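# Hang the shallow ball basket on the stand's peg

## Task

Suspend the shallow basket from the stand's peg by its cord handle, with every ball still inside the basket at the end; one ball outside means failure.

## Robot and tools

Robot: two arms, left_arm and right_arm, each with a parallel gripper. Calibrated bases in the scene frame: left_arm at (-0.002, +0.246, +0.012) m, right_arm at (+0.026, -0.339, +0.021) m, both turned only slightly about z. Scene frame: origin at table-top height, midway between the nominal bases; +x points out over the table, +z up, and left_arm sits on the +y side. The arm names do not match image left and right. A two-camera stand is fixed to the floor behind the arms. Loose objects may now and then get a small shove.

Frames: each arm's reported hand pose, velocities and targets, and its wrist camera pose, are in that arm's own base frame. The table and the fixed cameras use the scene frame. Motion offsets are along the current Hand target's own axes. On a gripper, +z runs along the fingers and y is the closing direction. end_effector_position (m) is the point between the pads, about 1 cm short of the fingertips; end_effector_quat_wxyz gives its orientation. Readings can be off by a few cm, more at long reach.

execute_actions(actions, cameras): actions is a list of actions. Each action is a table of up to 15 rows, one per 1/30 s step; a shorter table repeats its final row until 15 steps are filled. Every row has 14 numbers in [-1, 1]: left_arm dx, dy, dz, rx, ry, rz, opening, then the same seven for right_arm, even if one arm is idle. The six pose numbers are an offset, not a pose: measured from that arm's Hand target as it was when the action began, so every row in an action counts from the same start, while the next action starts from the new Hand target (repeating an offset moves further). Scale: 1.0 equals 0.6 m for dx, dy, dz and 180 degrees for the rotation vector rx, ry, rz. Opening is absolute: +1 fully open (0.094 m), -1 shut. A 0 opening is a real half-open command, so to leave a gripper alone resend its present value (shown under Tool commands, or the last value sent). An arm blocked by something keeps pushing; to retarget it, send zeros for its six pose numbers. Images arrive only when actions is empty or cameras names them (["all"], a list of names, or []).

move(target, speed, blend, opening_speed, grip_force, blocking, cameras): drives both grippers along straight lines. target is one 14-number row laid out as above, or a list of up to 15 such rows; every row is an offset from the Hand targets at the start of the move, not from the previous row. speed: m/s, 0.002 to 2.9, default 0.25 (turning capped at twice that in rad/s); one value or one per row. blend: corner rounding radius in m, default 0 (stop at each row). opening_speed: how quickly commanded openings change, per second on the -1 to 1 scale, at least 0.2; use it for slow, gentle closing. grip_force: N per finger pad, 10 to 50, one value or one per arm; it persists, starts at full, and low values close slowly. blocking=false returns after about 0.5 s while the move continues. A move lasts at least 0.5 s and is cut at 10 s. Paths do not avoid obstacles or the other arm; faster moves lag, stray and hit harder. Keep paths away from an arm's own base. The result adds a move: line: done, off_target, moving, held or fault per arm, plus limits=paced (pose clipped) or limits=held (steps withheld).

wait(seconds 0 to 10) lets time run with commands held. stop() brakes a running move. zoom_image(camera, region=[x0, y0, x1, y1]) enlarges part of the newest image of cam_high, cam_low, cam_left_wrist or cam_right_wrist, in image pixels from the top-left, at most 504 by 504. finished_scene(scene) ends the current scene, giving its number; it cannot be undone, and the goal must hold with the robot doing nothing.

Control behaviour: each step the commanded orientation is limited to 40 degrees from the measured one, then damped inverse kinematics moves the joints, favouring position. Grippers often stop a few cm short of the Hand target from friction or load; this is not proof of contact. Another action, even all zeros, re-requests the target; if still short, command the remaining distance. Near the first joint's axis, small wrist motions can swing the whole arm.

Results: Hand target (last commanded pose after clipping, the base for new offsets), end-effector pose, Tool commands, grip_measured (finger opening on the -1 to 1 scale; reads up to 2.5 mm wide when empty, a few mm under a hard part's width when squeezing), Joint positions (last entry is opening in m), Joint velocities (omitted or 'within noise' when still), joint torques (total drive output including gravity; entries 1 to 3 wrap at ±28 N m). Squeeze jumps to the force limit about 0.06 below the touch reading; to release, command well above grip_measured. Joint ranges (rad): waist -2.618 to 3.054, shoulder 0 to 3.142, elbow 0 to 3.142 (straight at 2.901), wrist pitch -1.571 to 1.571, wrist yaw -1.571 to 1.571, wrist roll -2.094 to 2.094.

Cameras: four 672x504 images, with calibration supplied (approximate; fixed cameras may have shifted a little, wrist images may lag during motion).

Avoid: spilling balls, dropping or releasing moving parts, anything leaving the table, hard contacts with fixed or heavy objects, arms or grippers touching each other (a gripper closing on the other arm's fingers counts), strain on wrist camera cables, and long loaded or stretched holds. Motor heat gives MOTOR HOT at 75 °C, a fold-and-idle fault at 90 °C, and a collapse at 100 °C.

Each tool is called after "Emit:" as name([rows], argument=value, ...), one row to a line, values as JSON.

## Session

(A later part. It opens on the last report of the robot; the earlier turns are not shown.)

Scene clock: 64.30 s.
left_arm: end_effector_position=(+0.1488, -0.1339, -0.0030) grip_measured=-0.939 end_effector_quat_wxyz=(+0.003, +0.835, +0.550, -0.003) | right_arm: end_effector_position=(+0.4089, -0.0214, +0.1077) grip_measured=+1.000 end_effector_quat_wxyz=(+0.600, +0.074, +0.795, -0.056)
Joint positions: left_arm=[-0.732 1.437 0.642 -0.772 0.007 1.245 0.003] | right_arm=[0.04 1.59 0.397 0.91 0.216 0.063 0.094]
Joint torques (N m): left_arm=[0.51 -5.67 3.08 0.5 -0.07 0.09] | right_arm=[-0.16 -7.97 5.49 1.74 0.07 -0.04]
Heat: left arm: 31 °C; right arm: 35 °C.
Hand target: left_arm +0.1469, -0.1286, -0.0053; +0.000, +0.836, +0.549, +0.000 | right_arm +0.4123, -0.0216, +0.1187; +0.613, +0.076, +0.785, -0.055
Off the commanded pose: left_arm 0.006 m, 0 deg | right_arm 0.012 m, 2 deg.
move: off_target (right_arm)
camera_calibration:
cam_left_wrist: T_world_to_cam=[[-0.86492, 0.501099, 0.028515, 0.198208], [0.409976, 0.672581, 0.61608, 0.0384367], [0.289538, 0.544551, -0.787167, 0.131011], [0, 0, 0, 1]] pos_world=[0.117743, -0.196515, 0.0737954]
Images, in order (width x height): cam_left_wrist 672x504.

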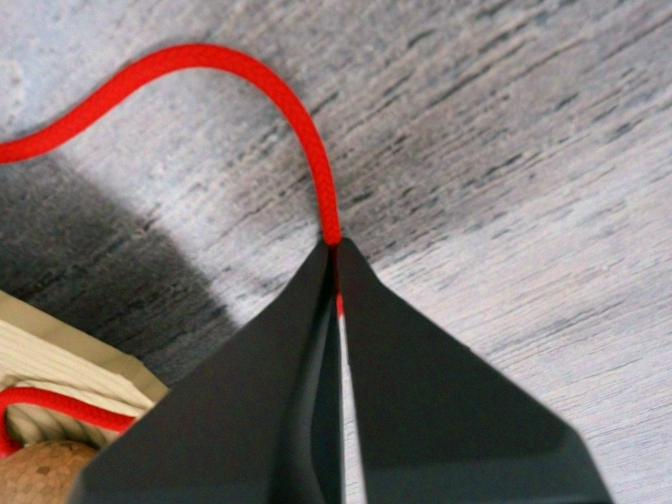

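Emit:
move([
  [0.004,0.0525,-0.167,-0.03,0,0.02,-1,0,0,0,0,0,0,1],
  [0.033,0.212,-0.32,-0.1217,-0.015,0.0769,-1,0,0,0,0,0,0,1],
], cameras=["cam_left_wrist","cam_low","cam_high"], speed=0.1, blend=0.02)

Emit:
zoom_image(camera="cam_low", region=[330, 60, 500, 260])

Scene clock: 68.20 s.
left_arm: end_effector_position=(+0.2646, -0.1553, +0.1784) grip_measured=-0.939 end_effector_quat_wxyz=(+0.157, +0.881, +0.439, +0.084) | right_arm: end_effector_position=(+0.4089, -0.0214, +0.1077) grip_measured=+1.000 end_effector_quat_wxyz=(+0.600, +0.074, +0.795, -0.056)
Joint positions: left_arm=[-0.513 1.38 1.281 -1.116 0.036 1.698 0.003] | right_arm=[0.04 1.59 0.397 0.91 0.216 0.063 0.094]
Joint torques (N m): left_arm=[0.36 -4.57 9.13 1.15 0.2 0.08] | right_arm=[-0.1 -8.12 5.29 1.78 0.07 -0.05]
Heat: left arm: 32 °C; right arm: 35 °C.
Hand target: left_arm +0.2713, -0.1611, +0.1869; +0.172, +0.880, +0.434, +0.085 | right_arm +0.4123, -0.0216, +0.1187; +0.613, +0.076, +0.785, -0.055
Off the commanded pose: left_arm 0.012 m, 2 deg | right_arm 0.012 m, 2 deg.
move: off_target (left_arm, right_arm)
camera_calibration:
cam_left_wrist: T_world_to_cam=[[-0.679476, 0.662071, -0.316186, 0.341446], [0.371716, 0.682187, 0.629642, -0.0972362], [0.632566, 0.310295, -0.709632, 0.110925], [0, 0, 0, 1]] pos_world=[0.197981, -0.194148, 0.2479]
Images, in order (width x height): cam_high 672x504, cam_low 672x504, cam_left_wrist 672x504.

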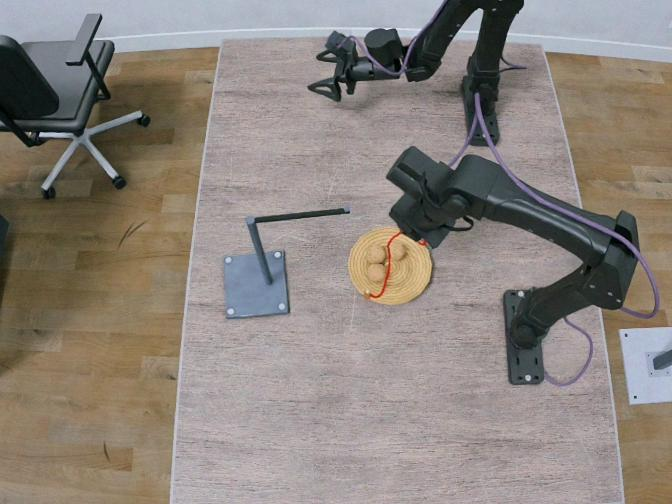

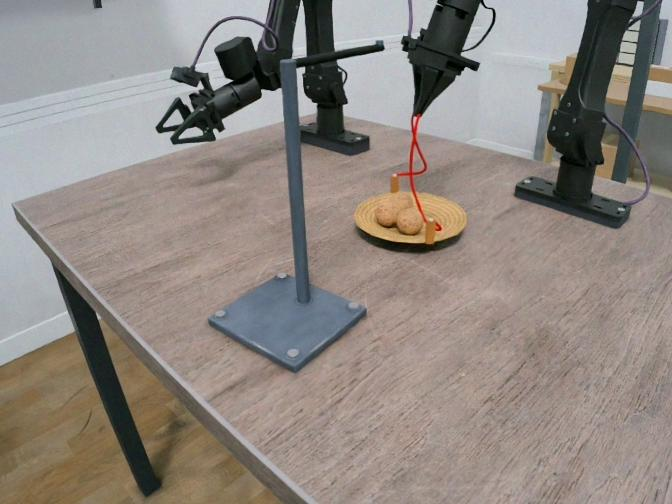

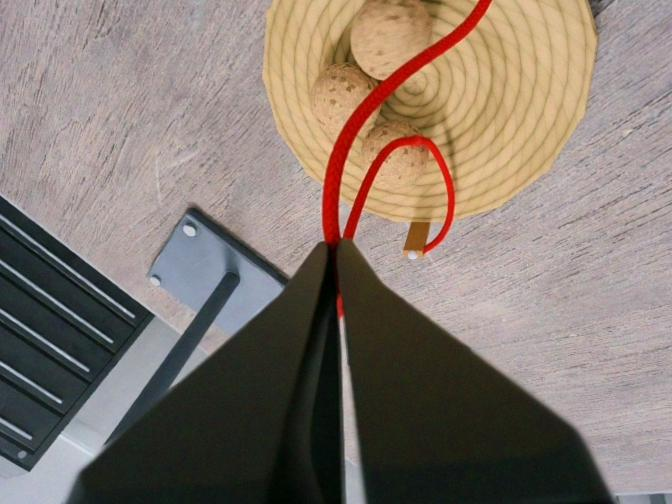

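Scaled by 2.520.

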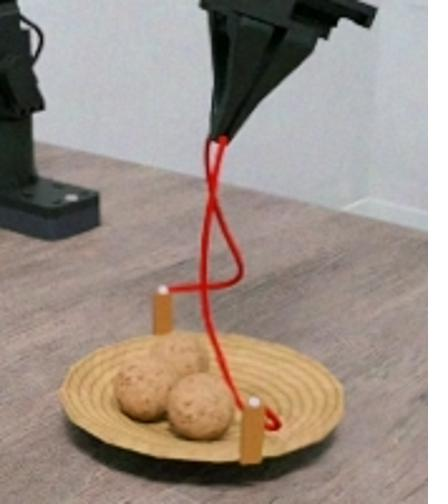

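Emit:
move([
  [0,0.0126,-0.0309,0,0,0,-1,0,0,0,0,0,0,1],
  [0,0.022,-0.054,0,0,0,-1,0,0,0,0,0,0,1],
], cameras=["cam_left_wrist","cam_low","cam_high"], speed=0.03, blend=0.02)

Emit:
zoom_image(camera="cam_low", region=[330, 60, 500, 260])

Scene clock: 70.23 s.
left_arm: end_effector_position=(+0.2678, -0.1573, +0.2153) grip_measured=-0.939 end_effector_quat_wxyz=(+0.163, +0.880, +0.438, +0.088) | right_arm: end_effector_position=(+0.4089, -0.0214, +0.1077) grip_measured=+1.000 end_effector_quat_wxyz=(+0.600, +0.074, +0.795, -0.056)
Joint positions: left_arm=[-0.513 1.409 1.448 -1.24 0.037 1.698 0.003] | right_arm=[0.04 1.59 0.397 0.91 0.216 0.063 0.094]
Joint torques (N m): left_arm=[0.35 -4.52 8.98 1.03 0.2 0.07] | right_arm=[-0.14 -8.16 5.48 1.75 0.1 -0.06]
Heat: left arm: 32 °C; right arm: 35 °C.
Hand target: left_arm +0.2714, -0.1611, +0.2220; +0.172, +0.880, +0.434, +0.085 | right_arm +0.4123, -0.0216, +0.1187; +0.613, +0.076, +0.785, -0.055
Off the commanded pose: left_arm 0.008 m, 1 deg | right_arm 0.012 m, 2 deg.
move: off_target (right_arm); blend cut to 0.0075 m at target 1
camera_calibration:
cam_left_wrist: T_world_to_cam=[[-0.674652, 0.660291, -0.32994, 0.357937], [0.364343, 0.686631, 0.62912, -0.117582], [0.641949, 0.304226, -0.70381, 0.130938], [0, 0, 0, 1]] pos_world=[0.200268, -0.195442, 0.284226]
Images, in order (width x height): cam_high 672x504, cam_low 672x504, cam_left_wrist 672x504.

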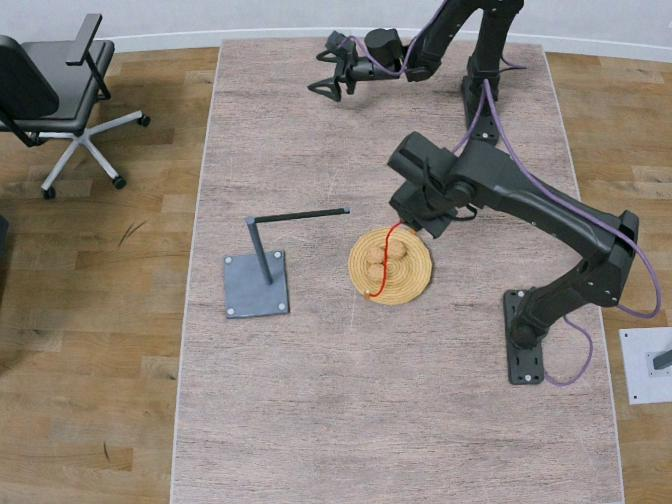

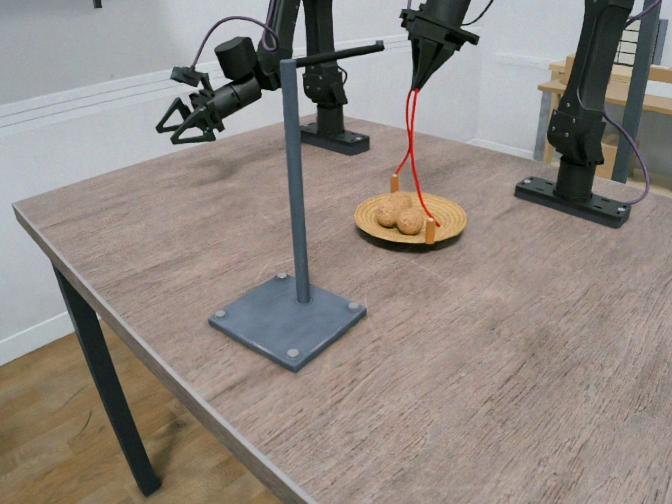

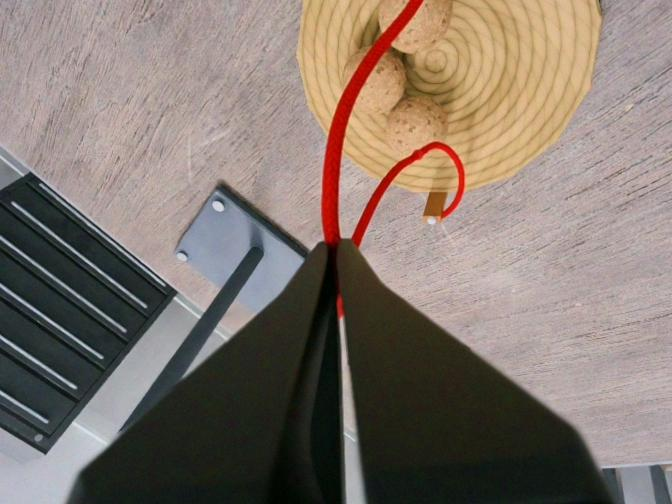

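Scaled by 2.520.

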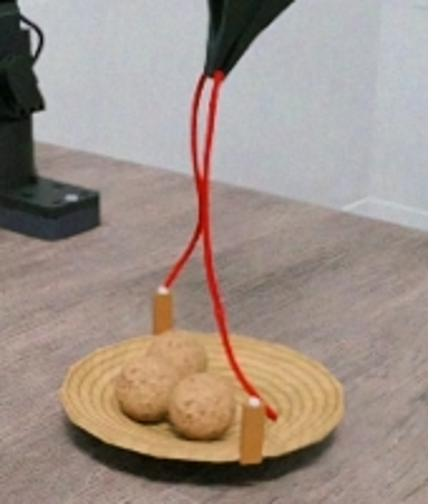

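Emit:
move(target=[0,0.0094,-0.0231,0,0,0,-1,0,0,0,0,0,0,1], cameras=["cam_left_wrist","cam_low","cam_high"], speed=0.03)

Emit:
zoom_image(camera="cam_low", region=[330, 60, 500, 260])

Scene clock: 71.47 s.
left_arm: end_effector_position=(+0.2674, -0.1574, +0.2290) grip_measured=-0.939 end_effector_quat_wxyz=(+0.161, +0.880, +0.438, +0.085) | right_arm: end_effector_position=(+0.4089, -0.0214, +0.1077) grip_measured=+1.000 end_effector_quat_wxyz=(+0.600, +0.074, +0.795, -0.056)
Joint positions: left_arm=[-0.513 1.43 1.526 -1.302 0.039 1.698 0.003] | right_arm=[0.04 1.59 0.397 0.91 0.216 0.063 0.094]
Joint torques (N m): left_arm=[0.35 -4.79 8.99 1.07 0.18 0.07] | right_arm=[0.13 -8.32 5.35 1.75 0.11 -0.02]
Heat: left arm: 32 °C; right arm: 35 °C.
Hand target: left_arm +0.2714, -0.1611, +0.2369; +0.172, +0.880, +0.434, +0.085 | right_arm +0.4123, -0.0216, +0.1187; +0.613, +0.076, +0.785, -0.055
Off the commanded pose: left_arm 0.010 m, 1 deg | right_arm 0.012 m, 2 deg.
move: off_target (right_arm)
camera_calibration:
cam_left_wrist: T_world_to_cam=[[-0.676414, 0.661294, -0.324274, 0.361514], [0.368725, 0.685177, 0.628151, -0.127147], [0.637578, 0.305323, -0.707299, 0.143109], [0, 0, 0, 1]] pos_world=[0.200172, -0.195644, 0.298318]
Images, in order (width x height): cam_high 672x504, cam_low 672x504, cam_left_wrist 672x504.

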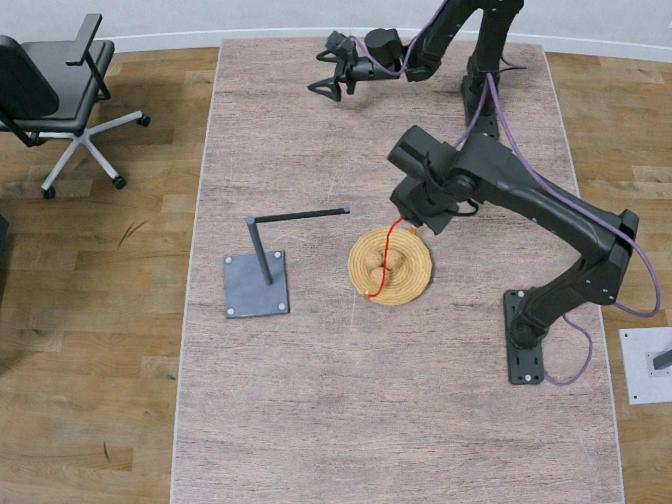

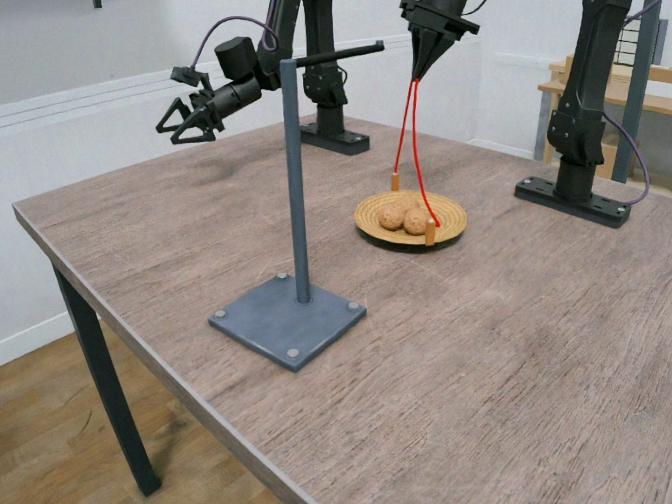

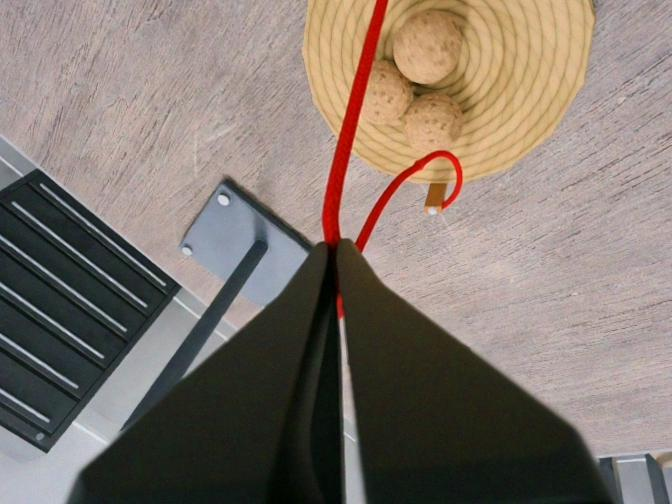

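Scaled by 2.520.

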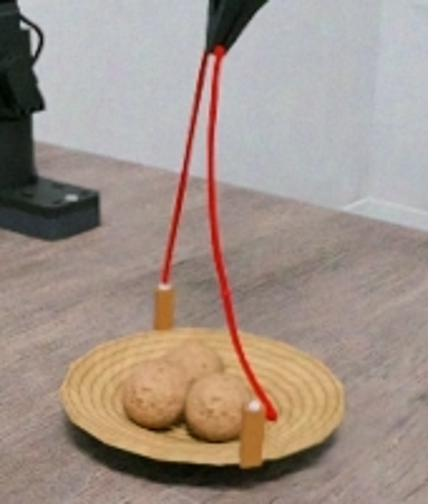

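Emit:
move(target=[0,0.0126,-0.0309,0,0,0,-1,0,0,0,0,0,0,1], cameras=["cam_left_wrist","cam_low","cam_high"], speed=0.02)

Emit:
zoom_image(camera="cam_low", region=[330, 60, 500, 260])

Scene clock: 73.20 s.
left_arm: end_effector_position=(+0.2680, -0.1577, +0.2495) grip_measured=-0.939 end_effector_quat_wxyz=(+0.161, +0.880, +0.438, +0.086) | right_arm: end_effector_position=(+0.4089, -0.0214, +0.1077) grip_measured=+1.000 end_effector_quat_wxyz=(+0.600, +0.074, +0.795, -0.056)
Joint positions: left_arm=[-0.513 1.461 1.639 -1.384 0.039 1.698 0.003] | right_arm=[0.04 1.59 0.397 0.91 0.216 0.063 0.094]
Joint torques (N m): left_arm=[0.36 -4.86 8.72 1.04 0.18 0.07] | right_arm=[0.01 -8.2 5.39 1.71 0.11 0.01]
Heat: left arm: 32 °C; right arm: 35 °C.
Hand target: left_arm +0.2715, -0.1612, +0.2567; +0.171, +0.880, +0.434, +0.085 | right_arm +0.4123, -0.0216, +0.1187; +0.613, +0.076, +0.785, -0.055
Off the commanded pose: left_arm 0.009 m, 1 deg | right_arm 0.012 m, 2 deg.
move: off_target (right_arm)
camera_calibration:
cam_left_wrist: T_world_to_cam=[[-0.676138, 0.661048, -0.325351, 0.369005], [0.368074, 0.685598, 0.628074, -0.139803], [0.638247, 0.304912, -0.706873, 0.156969], [0, 0, 0, 1]] pos_world=[0.200771, -0.195943, 0.31882]
Images, in order (width x height): cam_high 672x504, cam_low 672x504, cam_left_wrist 672x504.

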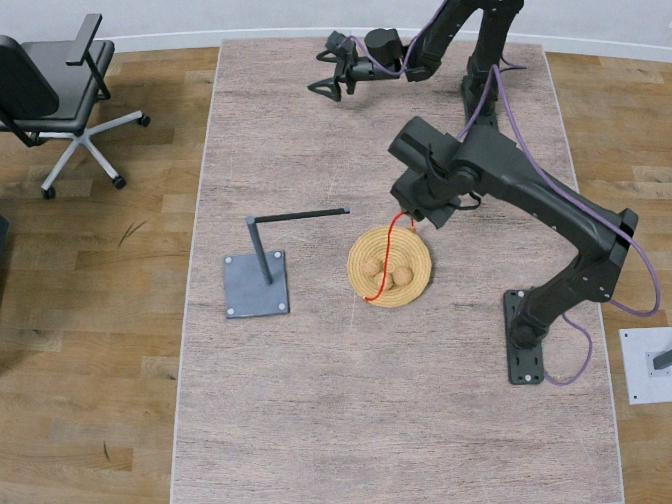

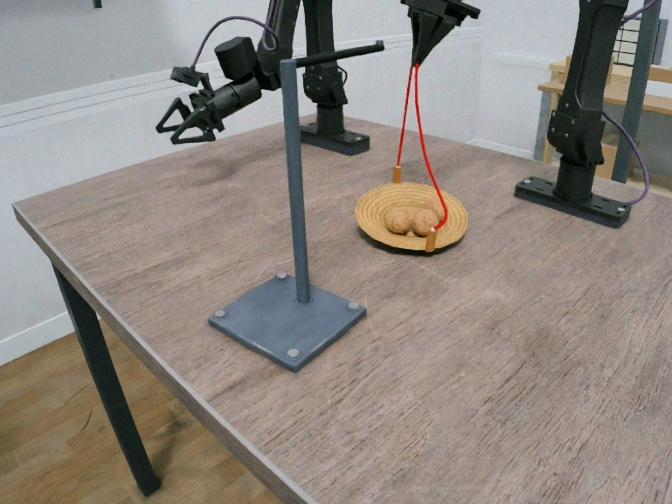

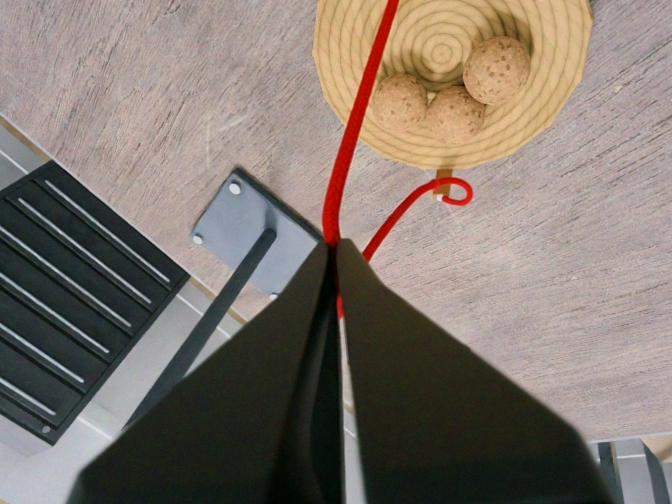

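Scaled by 2.520.

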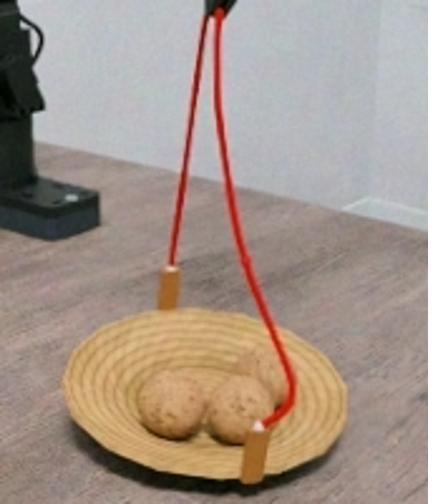

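Emit:
move([
  [0,-0.044,0.108,0,0,0,-1,0,0,0,0,0,0,1],
  [-0.062,-0.2325,0.188,0.09,0.01,-0.06,-1,0,0,0,0,0,0,1],
  [-0.083,-0.348,0.33,0.1217,0.015,-0.0769,-1,0,0,0,0,0,0,1],
], cameras=["cam_left_wrist","cam_low"], speed=[0.035,0.1,0.1], blend=[0.01,0.02,0])

Emit:
zoom_image(camera="cam_low", region=[350, 100, 550, 260])

Scene clock: 79.40 s.
left_arm: end_effector_position=(+0.1488, -0.1269, -0.0019) grip_measured=-0.939 end_effector_quat_wxyz=(+0.002, +0.836, +0.548, +0.004) | right_arm: end_effector_position=(+0.4089, -0.0214, +0.1077) grip_measured=+1.000 end_effector_quat_wxyz=(+0.600, +0.074, +0.795, -0.056)
Joint positions: left_arm=[-0.718 1.413 0.628 -0.78 -0.007 1.264 0.003] | right_arm=[0.04 1.59 0.397 0.91 0.216 0.063 0.094]
Joint torques (N m): left_arm=[-0.5 -3.74 4.22 0.57 0.06 -0.09] | right_arm=[-0.06 -8.21 5.42 1.79 0.02 -0.02]
Heat: left arm: 32 °C; right arm: 35 °C.
Hand target: left_arm +0.1466, -0.1281, -0.0051; +0.000, +0.836, +0.549, +0.000 | right_arm +0.4123, -0.0216, +0.1187; +0.613, +0.076, +0.785, -0.055
Off the commanded pose: left_arm 0.004 m, 0 deg | right_arm 0.012 m, 2 deg.
move: off_target (right_arm)
camera_calibration:
cam_left_wrist: T_world_to_cam=[[-0.863278, 0.504142, 0.0243429, 0.194767], [0.406245, 0.665403, 0.626262, 0.0326218], [0.299527, 0.550527, -0.779233, 0.127377], [0, 0, 0, 1]] pos_world=[0.116733, -0.190021, 0.074085]
Images, in order (width x height): cam_low 672x504, cam_left_wrist 672x504.

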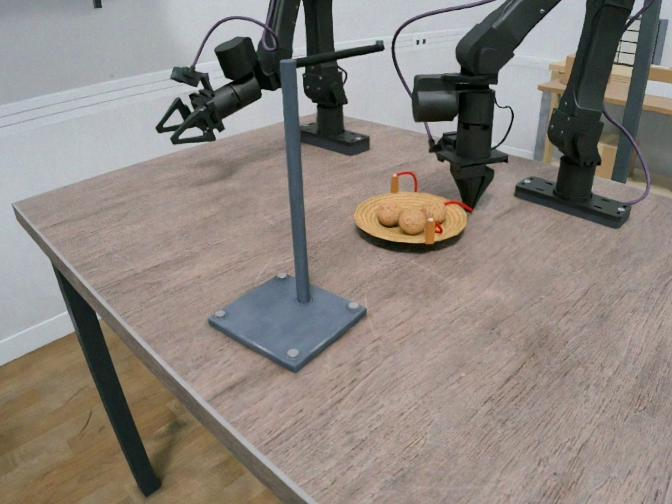

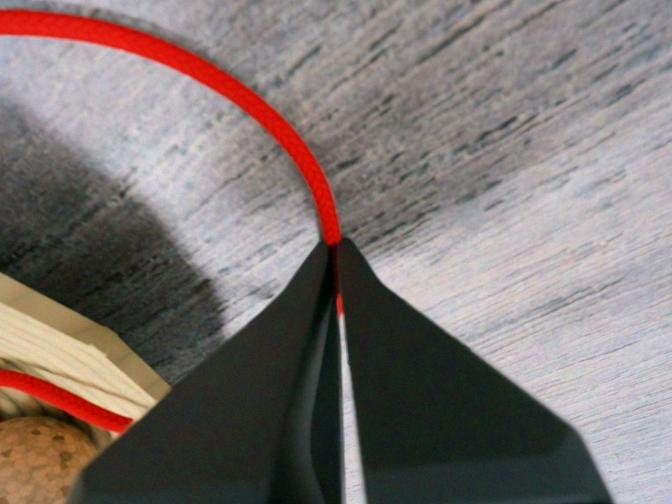

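Scaled by 2.520.

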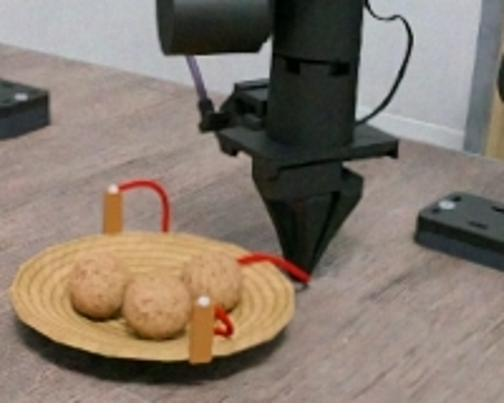

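Emit:
move([
  [0,0,0,0,0,0,-0.62,0,0,0,0,0,0,1],
  [0,0,-0.008,0,0,0,-0.62,0,0,0,0,0,0,1],
  [0.016,0.005,-0.008,0,0,0.05,-0.62,0,0,0,0,0,0,1],
  [0.018,0.009,-0.008,0,0,0.1,-0.62,0,0,0,0,0,0,1],
  [0.018,0.009,0.0,0,0,0.1,-0.62,0,0,0,0,0,0,1],
], cameras=["cam_left_wrist","cam_low"], speed=0.05)

Scene clock: 85.30 s.
left_arm: end_effector_position=(+0.1543, -0.1192, -0.0030) grip_measured=-0.623 end_effector_quat_wxyz=(-0.001, +0.911, +0.413, +0.003) | right_arm: end_effector_position=(+0.4089, -0.0214, +0.1077) grip_measured=+1.000 end_effector_quat_wxyz=(+0.600, +0.074, +0.795, -0.056)
Joint positions: left_arm=[-0.669 1.419 0.628 -0.779 -0.007 1.62 0.018] | right_arm=[0.04 1.59 0.397 0.91 0.216 0.063 0.094]
Joint torques (N m): left_arm=[0.43 -3.48 4.86 0.59 0.06 0.09] | right_arm=[-0.08 -8.32 5.35 1.81 0.09 -0.03]
Heat: left arm: 32 °C; right arm: 35 °C.
Hand target: left_arm +0.1559, -0.1204, -0.0051; +0.000, +0.912, +0.411, +0.000 | right_arm +0.4123, -0.0216, +0.1187; +0.613, +0.076, +0.785, -0.055
Off the commanded pose: left_arm 0.003 m, 0 deg | right_arm 0.012 m, 2 deg.
move: off_target (right_arm)
camera_calibration:
cam_left_wrist: T_world_to_cam=[[-0.669614, 0.742019, 0.0320241, 0.194257], [0.5915, 0.506714, 0.62719, -0.0215829], [0.44916, 0.438918, -0.778207, 0.0842311], [0, 0, 0, 1]] pos_world=[0.10501, -0.170176, 0.072865]
Images, in order (width x height): cam_low 672x504, cam_left_wrist 672x504.

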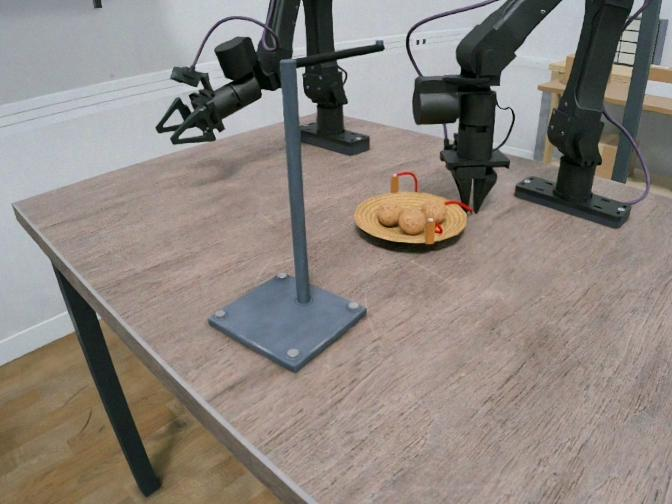

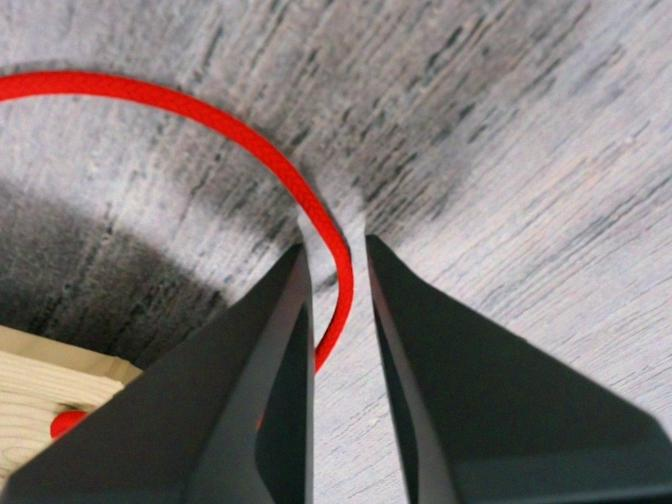

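Emit:
move([
  [0,0,-0.008,0,0,0,-0.62,0,0,0,0,0,0,1],
  [0.009,0.002,-0.008,0,0,0.03,-0.62,0,0,0,0,0,0,1],
  [0.009,0.002,0.001,0,0,0.03,-0.62,0,0,0,0,0,0,1],
  [0.009,0.002,0.001,0,0,0.03,-1,0,0,0,0,0,0,1],
], cameras=["cam_left_wrist"], speed=0.05)

Scene clock: 88.33 s.
left_arm: end_effector_position=(+0.1581, -0.1165, -0.0032) grip_measured=-0.932 end_effector_quat_wxyz=(+0.002, +0.929, +0.369, +0.003) | right_arm: end_effector_position=(+0.4089, -0.0214, +0.1077) grip_measured=+1.000 end_effector_quat_wxyz=(+0.600, +0.074, +0.795, -0.056)
Joint positions: left_arm=[-0.643 1.42 0.628 -0.773 -0.003 1.742 0.003] | right_arm=[0.04 1.59 0.397 0.91 0.216 0.063 0.094]
Joint torques (N m): left_arm=[0.51 -2.93 5.24 0.57 0.03 0.1] | right_arm=[0.12 -8.32 5.24 1.82 0.02 -0.04]
Heat: left arm: 32 °C; right arm: 35 °C.
Hand target: left_arm +0.1604, -0.1171, -0.0057; +0.000, +0.930, +0.368, +0.000 | right_arm +0.4123, -0.0216, +0.1187; +0.613, +0.076, +0.785, -0.055
Off the commanded pose: left_arm 0.003 m, 0 deg | right_arm 0.012 m, 2 deg.
move: off_target (right_arm)
camera_calibration:
cam_left_wrist: T_world_to_cam=[[-0.59563, 0.8028, 0.0271453, 0.190131], [0.636445, 0.451048, 0.625694, -0.0386393], [0.490064, 0.389959, -0.779596, 0.0689644], [0, 0, 0, 1]] pos_world=[0.104043, -0.162103, 0.0727795]
Images, in order (width x height): cam_left_wrist 672x504.

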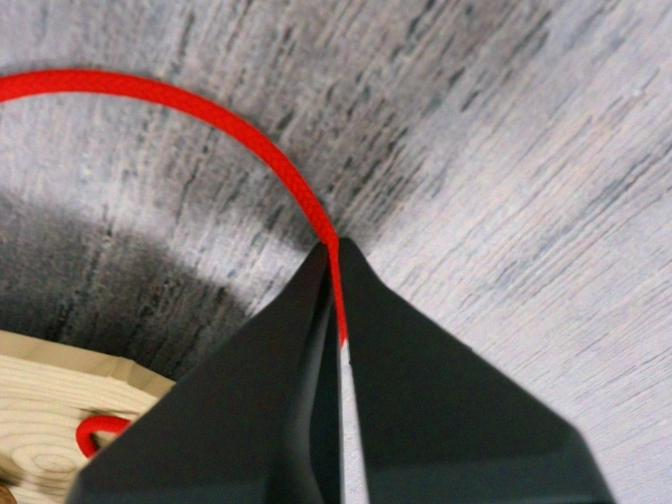

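Emit:
move([
  [0.023,0.049,-0.167,-0.03,0,-0.02,-1,0,0,0,0,0,0,1],
  [0.085,0.18,-0.35,-0.1219,0.0106,-0.055,-1,0,0,0,0,0,0,1],
  [0.085,0.18,-0.42,-0.1219,0.0106,-0.055,-1,0,0,0,0,0,0,1],
], cameras=["cam_left_wrist","cam_low","cam_high"], speed=[0.1,0.1,0.03], blend=[0.02,0.01,0])

Emit:
zoom_image(camera="cam_low", region=[330, 60, 500, 260])

Scene clock: 93.30 s.
left_arm: end_effector_position=(+0.2673, -0.1576, +0.2388) grip_measured=-0.932 end_effector_quat_wxyz=(+0.160, +0.882, +0.435, +0.087) | right_arm: end_effector_position=(+0.4089, -0.0214, +0.1077) grip_measured=+1.000 end_effector_quat_wxyz=(+0.600, +0.074, +0.795, -0.056)
Joint positions: left_arm=[-0.516 1.443 1.578 -1.341 0.034 1.702 0.003] | right_arm=[0.04 1.59 0.397 0.91 0.216 0.063 0.094]
Joint torques (N m): left_arm=[0.42 -4.83 8.87 1.07 0.18 -0.09] | right_arm=[0.05 -8.05 5.49 1.74 0.08 -0.07]
Heat: left arm: 32 °C; right arm: 35 °C.
Hand target: left_arm +0.2712, -0.1610, +0.2464; +0.171, +0.878, +0.439, +0.086 | right_arm +0.4123, -0.0216, +0.1187; +0.613, +0.076, +0.785, -0.055
Off the commanded pose: left_arm 0.009 m, 1 deg | right_arm 0.012 m, 2 deg.
move: off_target (right_arm)
camera_calibration:
cam_left_wrist: T_world_to_cam=[[-0.672105, 0.666102, -0.323393, 0.364191], [0.370168, 0.680513, 0.632359, -0.135183], [0.641289, 0.305302, -0.703946, 0.148231], [0, 0, 0, 1]] pos_world=[0.199756, -0.19585, 0.307608]
Images, in order (width x height): cam_high 672x504, cam_low 672x504, cam_left_wrist 672x504.

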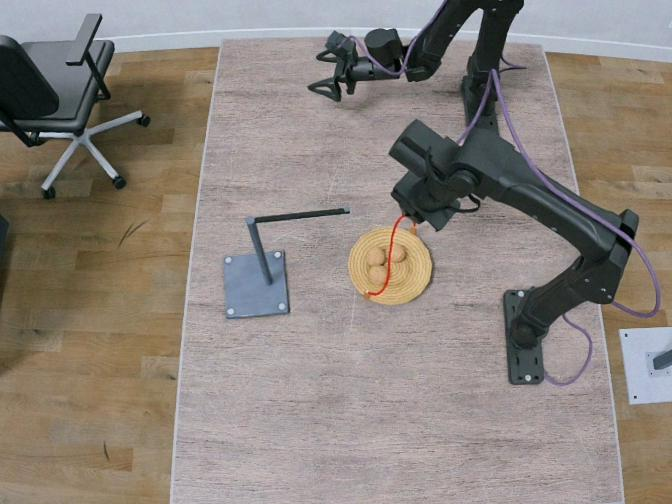

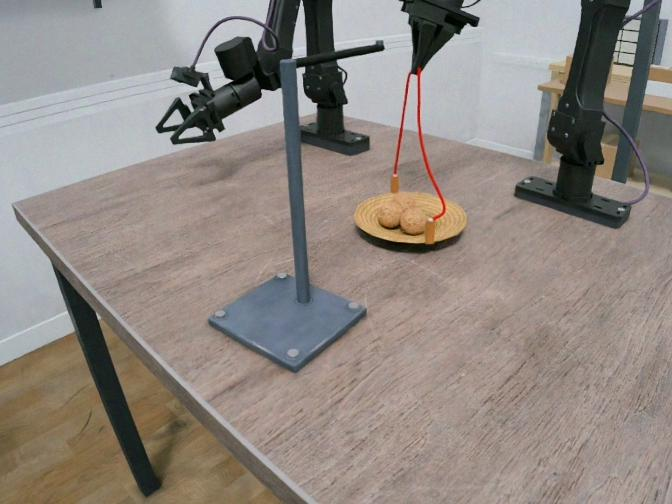

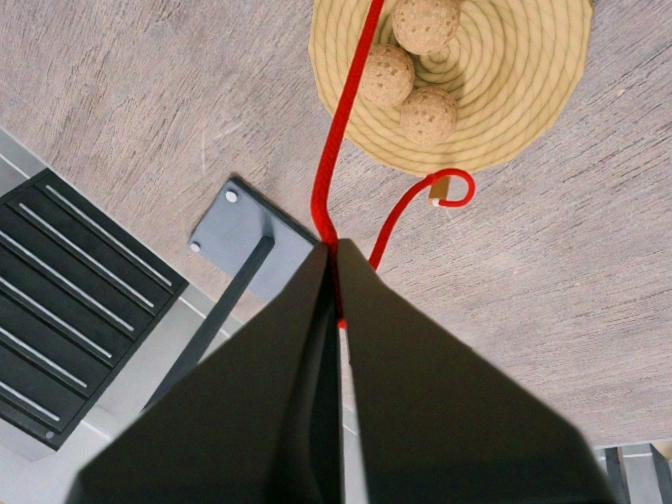

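Scaled by 2.520.

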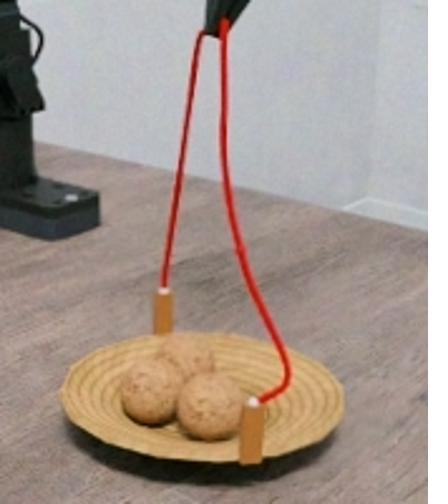

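Emit:
move(target=[0,0.0126,-0.0309,0,0,0,-1,0,0,0,0,0,0,1], cameras=["cam_left_wrist","cam_low","cam_high"], speed=0.02)

Emit:
zoom_image(camera="cam_low", region=[330, 60, 500, 260])

Scene clock: 94.93 s.
left_arm: end_effector_position=(+0.2676, -0.1578, +0.2591) grip_measured=-0.932 end_effector_quat_wxyz=(+0.159, +0.882, +0.435, +0.087) | right_arm: end_effector_position=(+0.4089, -0.0214, +0.1077) grip_measured=+1.000 end_effector_quat_wxyz=(+0.600, +0.074, +0.795, -0.056)
Joint positions: left_arm=[-0.516 1.477 1.696 -1.425 0.034 1.702 0.003] | right_arm=[0.04 1.59 0.397 0.91 0.216 0.063 0.094]
Joint torques (N m): left_arm=[0.4 -4.94 8.65 1.07 0.18 -0.09] | right_arm=[0.13 -8.03 5.38 1.75 0.09 -0.04]
Heat: left arm: 33 °C; right arm: 35 °C.
Hand target: left_arm +0.2713, -0.1611, +0.2664; +0.171, +0.878, +0.439, +0.085 | right_arm +0.4123, -0.0216, +0.1187; +0.613, +0.076, +0.785, -0.055
Off the commanded pose: left_arm 0.009 m, 1 deg | right_arm 0.012 m, 2 deg.
move: off_target (right_arm)
camera_calibration:
cam_left_wrist: T_world_to_cam=[[-0.672178, 0.666169, -0.323101, 0.371056], [0.370348, 0.680399, 0.632376, -0.148122], [0.641107, 0.305409, -0.704064, 0.162556], [0, 0, 0, 1]] pos_world=[0.200056, -0.19605, 0.328007]
Images, in order (width x height): cam_high 672x504, cam_low 672x504, cam_left_wrist 672x504.

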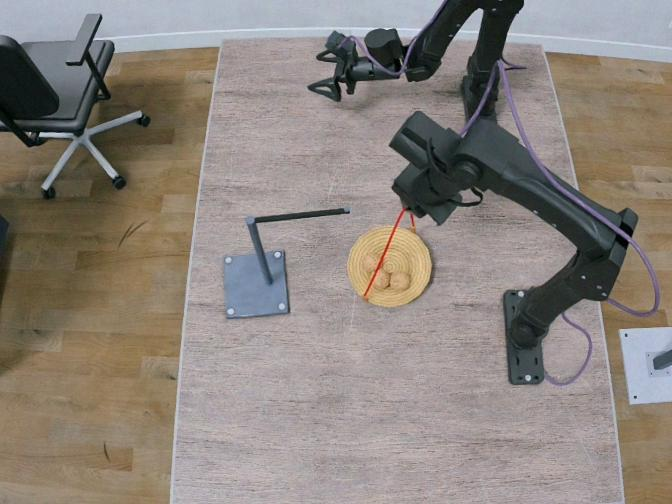

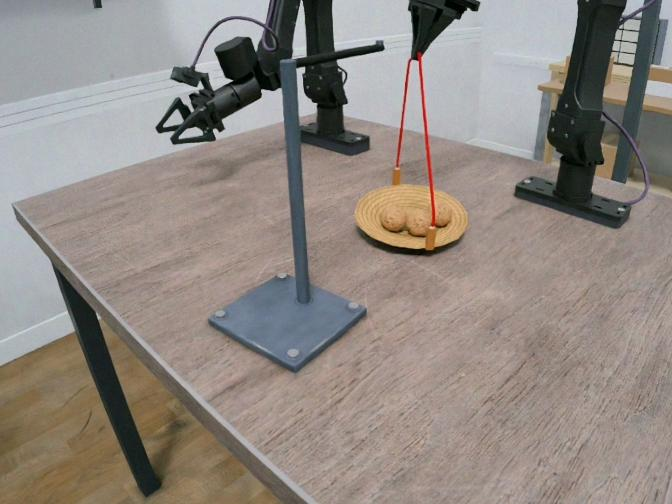

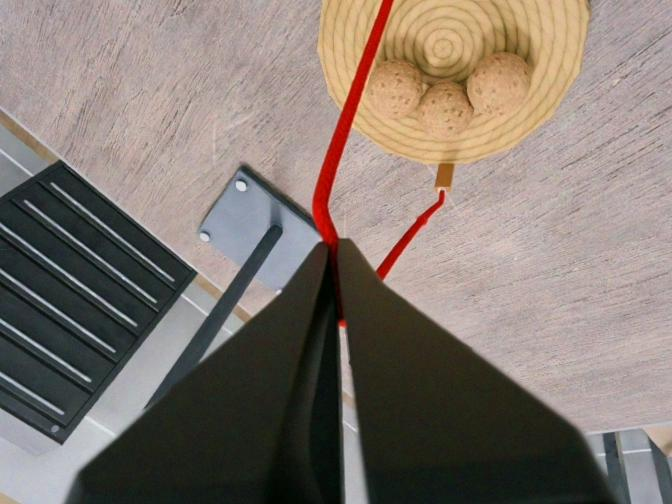

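Scaled by 2.520.

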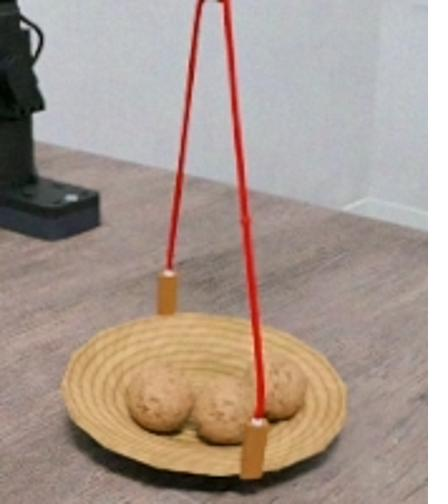

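Emit:
move(target=[0,0.0628,-0.1543,-0.11,0,0,-1,0,0,0,0,0,0,1], cameras=["cam_left_wrist","cam_low","cam_high"], speed=0.04)

Scene clock: 100.17 s.
left_arm: end_effector_position=(+0.2721, -0.1594, +0.3373) grip_measured=-0.932 end_effector_quat_wxyz=(+0.273, +0.851, +0.427, +0.138) | right_arm: end_effector_position=(+0.4089, -0.0214, +0.1077) grip_measured=+1.000 end_effector_quat_wxyz=(+0.600, +0.074, +0.795, -0.056)
Joint positions: left_arm=[-0.481 1.408 1.865 -1.411 0.092 1.702 0.003] | right_arm=[0.04 1.59 0.397 0.91 0.216 0.063 0.094]
Joint torques (N m): left_arm=[0.42 -8.1 8.5 1.88 0.26 -0.05] | right_arm=[-0.1 -8.29 5.42 1.82 0.11 -0.05]
Heat: left arm: 33 °C; right arm: 35 °C.
Hand target: left_arm +0.2715, -0.1611, +0.3665; +0.319, +0.835, +0.418, +0.160 | right_arm +0.4123, -0.0216, +0.1187; +0.613, +0.076, +0.785, -0.055
Off the commanded pose: left_arm 0.029 m, 6 deg | right_arm 0.012 m, 2 deg.
move: off_target (left_arm, right_arm)
camera_calibration:
cam_left_wrist: T_world_to_cam=[[-0.590166, 0.58813, -0.552999, 0.443266], [0.244792, 0.783136, 0.571642, -0.127125], [0.769273, 0.201994, -0.60615, 0.130841], [0, 0, 0, 1]] pos_world=[0.192067, -0.187571, 0.397105]
Images, in order (width x height): cam_high 672x504, cam_low 672x504, cam_left_wrist 672x504.

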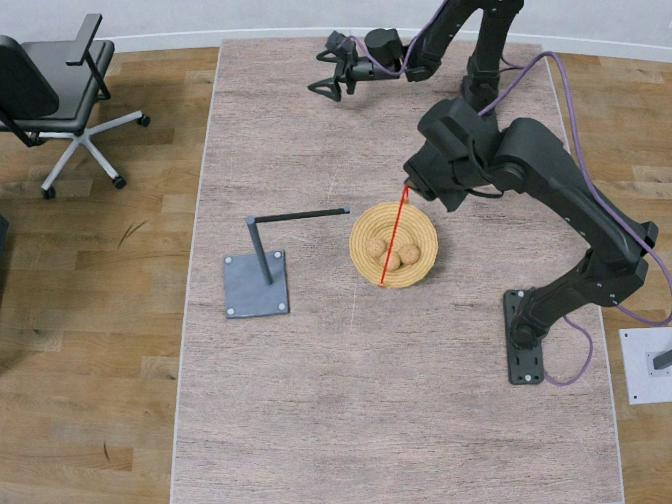

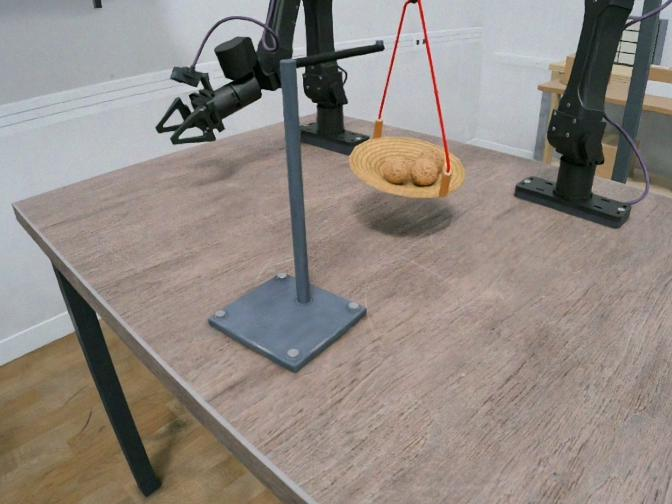

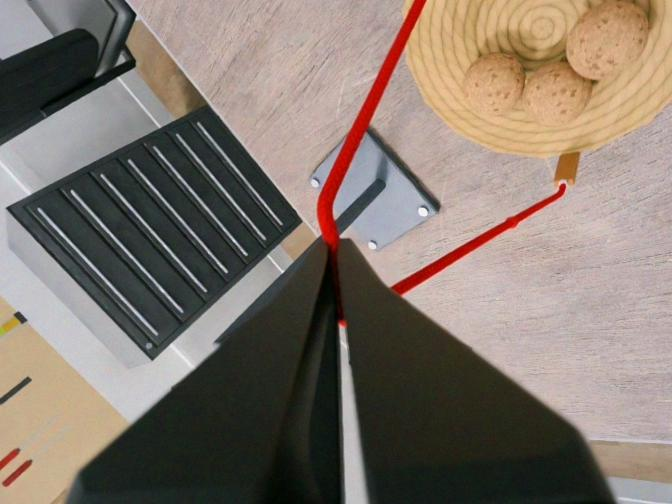

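Emit:
move(target=[0.029,0.017,-0.052,0,0,0,-1,0,0,0,0,0,0,1], cameras=["cam_low","cam_high"], speed=0.04)

Scene clock: 102.73 s.
left_arm: end_effector_position=(+0.2677, -0.1355, +0.3848) grip_measured=-0.932 end_effector_quat_wxyz=(+0.299, +0.839, +0.427, +0.153) | right_arm: end_effector_position=(+0.4089, -0.0214, +0.1077) grip_measured=+1.000 end_effector_quat_wxyz=(+0.600, +0.074, +0.795, -0.056)
Joint positions: left_arm=[-0.377 1.455 2.122 -1.568 0.158 1.768 0.003] | right_arm=[0.04 1.59 0.397 0.91 0.216 0.063 0.094]
Joint torques (N m): left_arm=[0.36 -3.78 7.31 1.75 0.29 0.06] | right_arm=[-0.02 -8.18 5.41 1.79 0.11 -0.01]
Heat: left arm: 33 °C; right arm: 35 °C.
Hand target: left_arm +0.2712, -0.1393, +0.3965; +0.319, +0.835, +0.418, +0.160 | right_arm +0.4123, -0.0216, +0.1187; +0.613, +0.076, +0.785, -0.055
Off the commanded pose: left_arm 0.013 m, 3 deg | right_arm 0.012 m, 2 deg.
joint read past its limit (left arm) — joint 4 (wrist pitch), lower limit.
move: off_target (left_arm, right_arm)
Images, in order (width x height): cam_high 672x504, cam_low 672x504.

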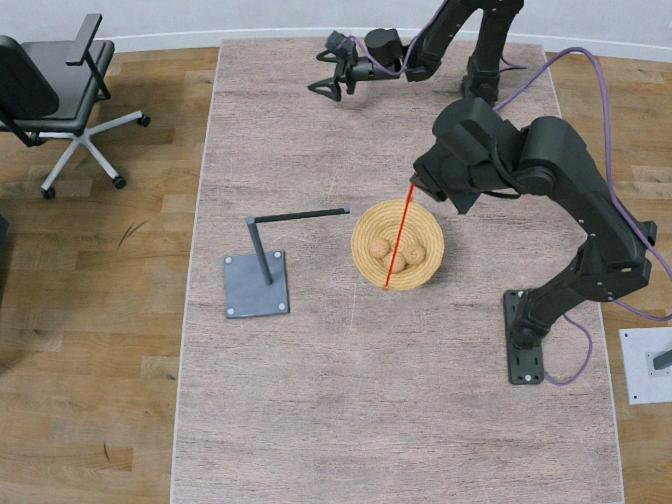

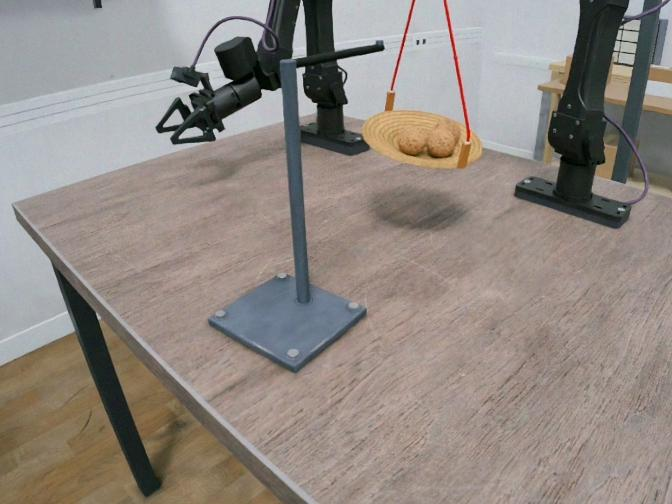

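Emit:
move(target=[0.076,0.0668,0.071,0,0,0,-1,0,0,0,0,0,0,1], cameras=["cam_low","cam_high","cam_left_wrist"], speed=0.05)

Scene clock: 105.03 s.
left_arm: end_effector_position=(+0.3412, -0.1339, +0.3805) grip_measured=-0.932 end_effector_quat_wxyz=(+0.299, +0.839, +0.428, +0.153) | right_arm: end_effector_position=(+0.4089, -0.0214, +0.1077) grip_measured=+1.000 end_effector_quat_wxyz=(+0.600, +0.074, +0.795, -0.056)
Joint positions: left_arm=[-0.267 1.707 2.356 -1.566 0.225 1.854 0.003] | right_arm=[0.04 1.59 0.397 0.91 0.216 0.063 0.094]
Joint torques (N m): left_arm=[0.36 -6.27 7.35 1.72 0.34 0.05] | right_arm=[0.18 -8.1 5.39 1.79 0.09 -0.06]
Heat: left arm: 33 °C; right arm: 35 °C.
Hand target: left_arm +0.3453, -0.1377, +0.3914; +0.319, +0.835, +0.418, +0.160 | right_arm +0.4123, -0.0216, +0.1187; +0.613, +0.076, +0.785, -0.055
Off the commanded pose: left_arm 0.012 m, 3 deg | right_arm 0.012 m, 2 deg.
joint read past its limit (left arm) — joint 4 (wrist pitch), lower limit.
move: off_target (left_arm, right_arm)
camera_calibration:
cam_left_wrist: T_world_to_cam=[[-0.569486, 0.557769, -0.603805, 0.501093], [0.206076, 0.807973, 0.552008, -0.164683], [0.795751, 0.189931, -0.575072, 0.0762408], [0, 0, 0, 1]] pos_world=[0.258634, -0.160915, 0.437312]
Images, in order (width x height): cam_high 672x504, cam_low 672x504, cam_left_wrist 672x504.

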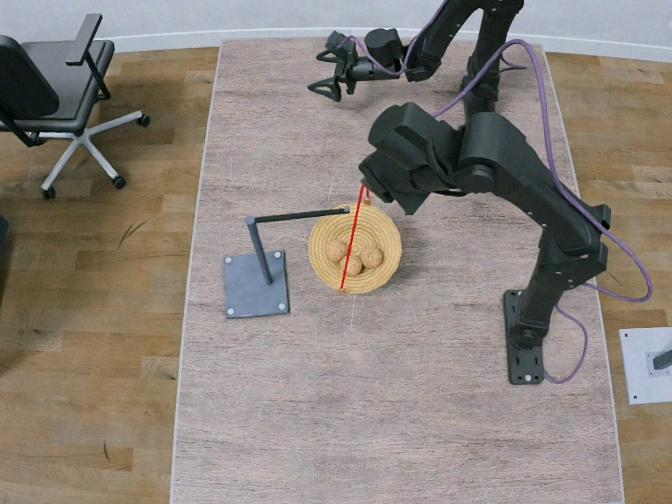

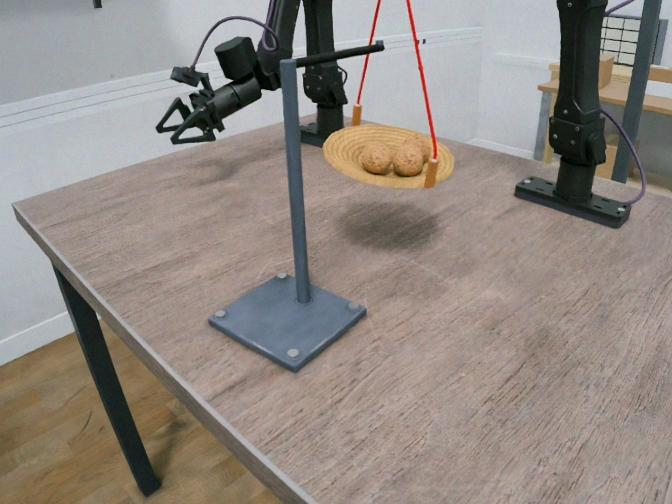

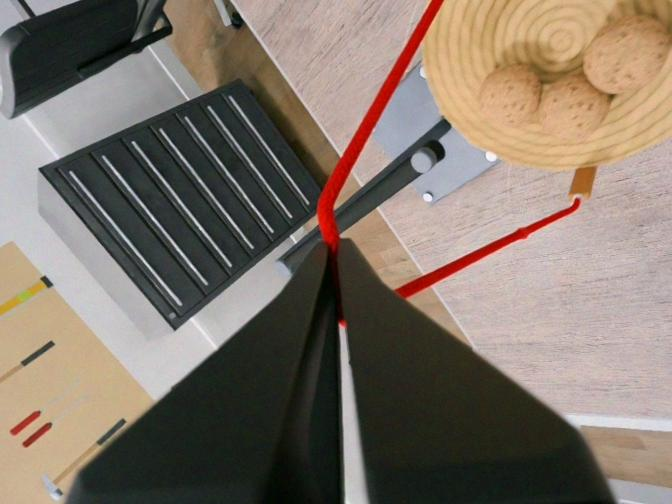

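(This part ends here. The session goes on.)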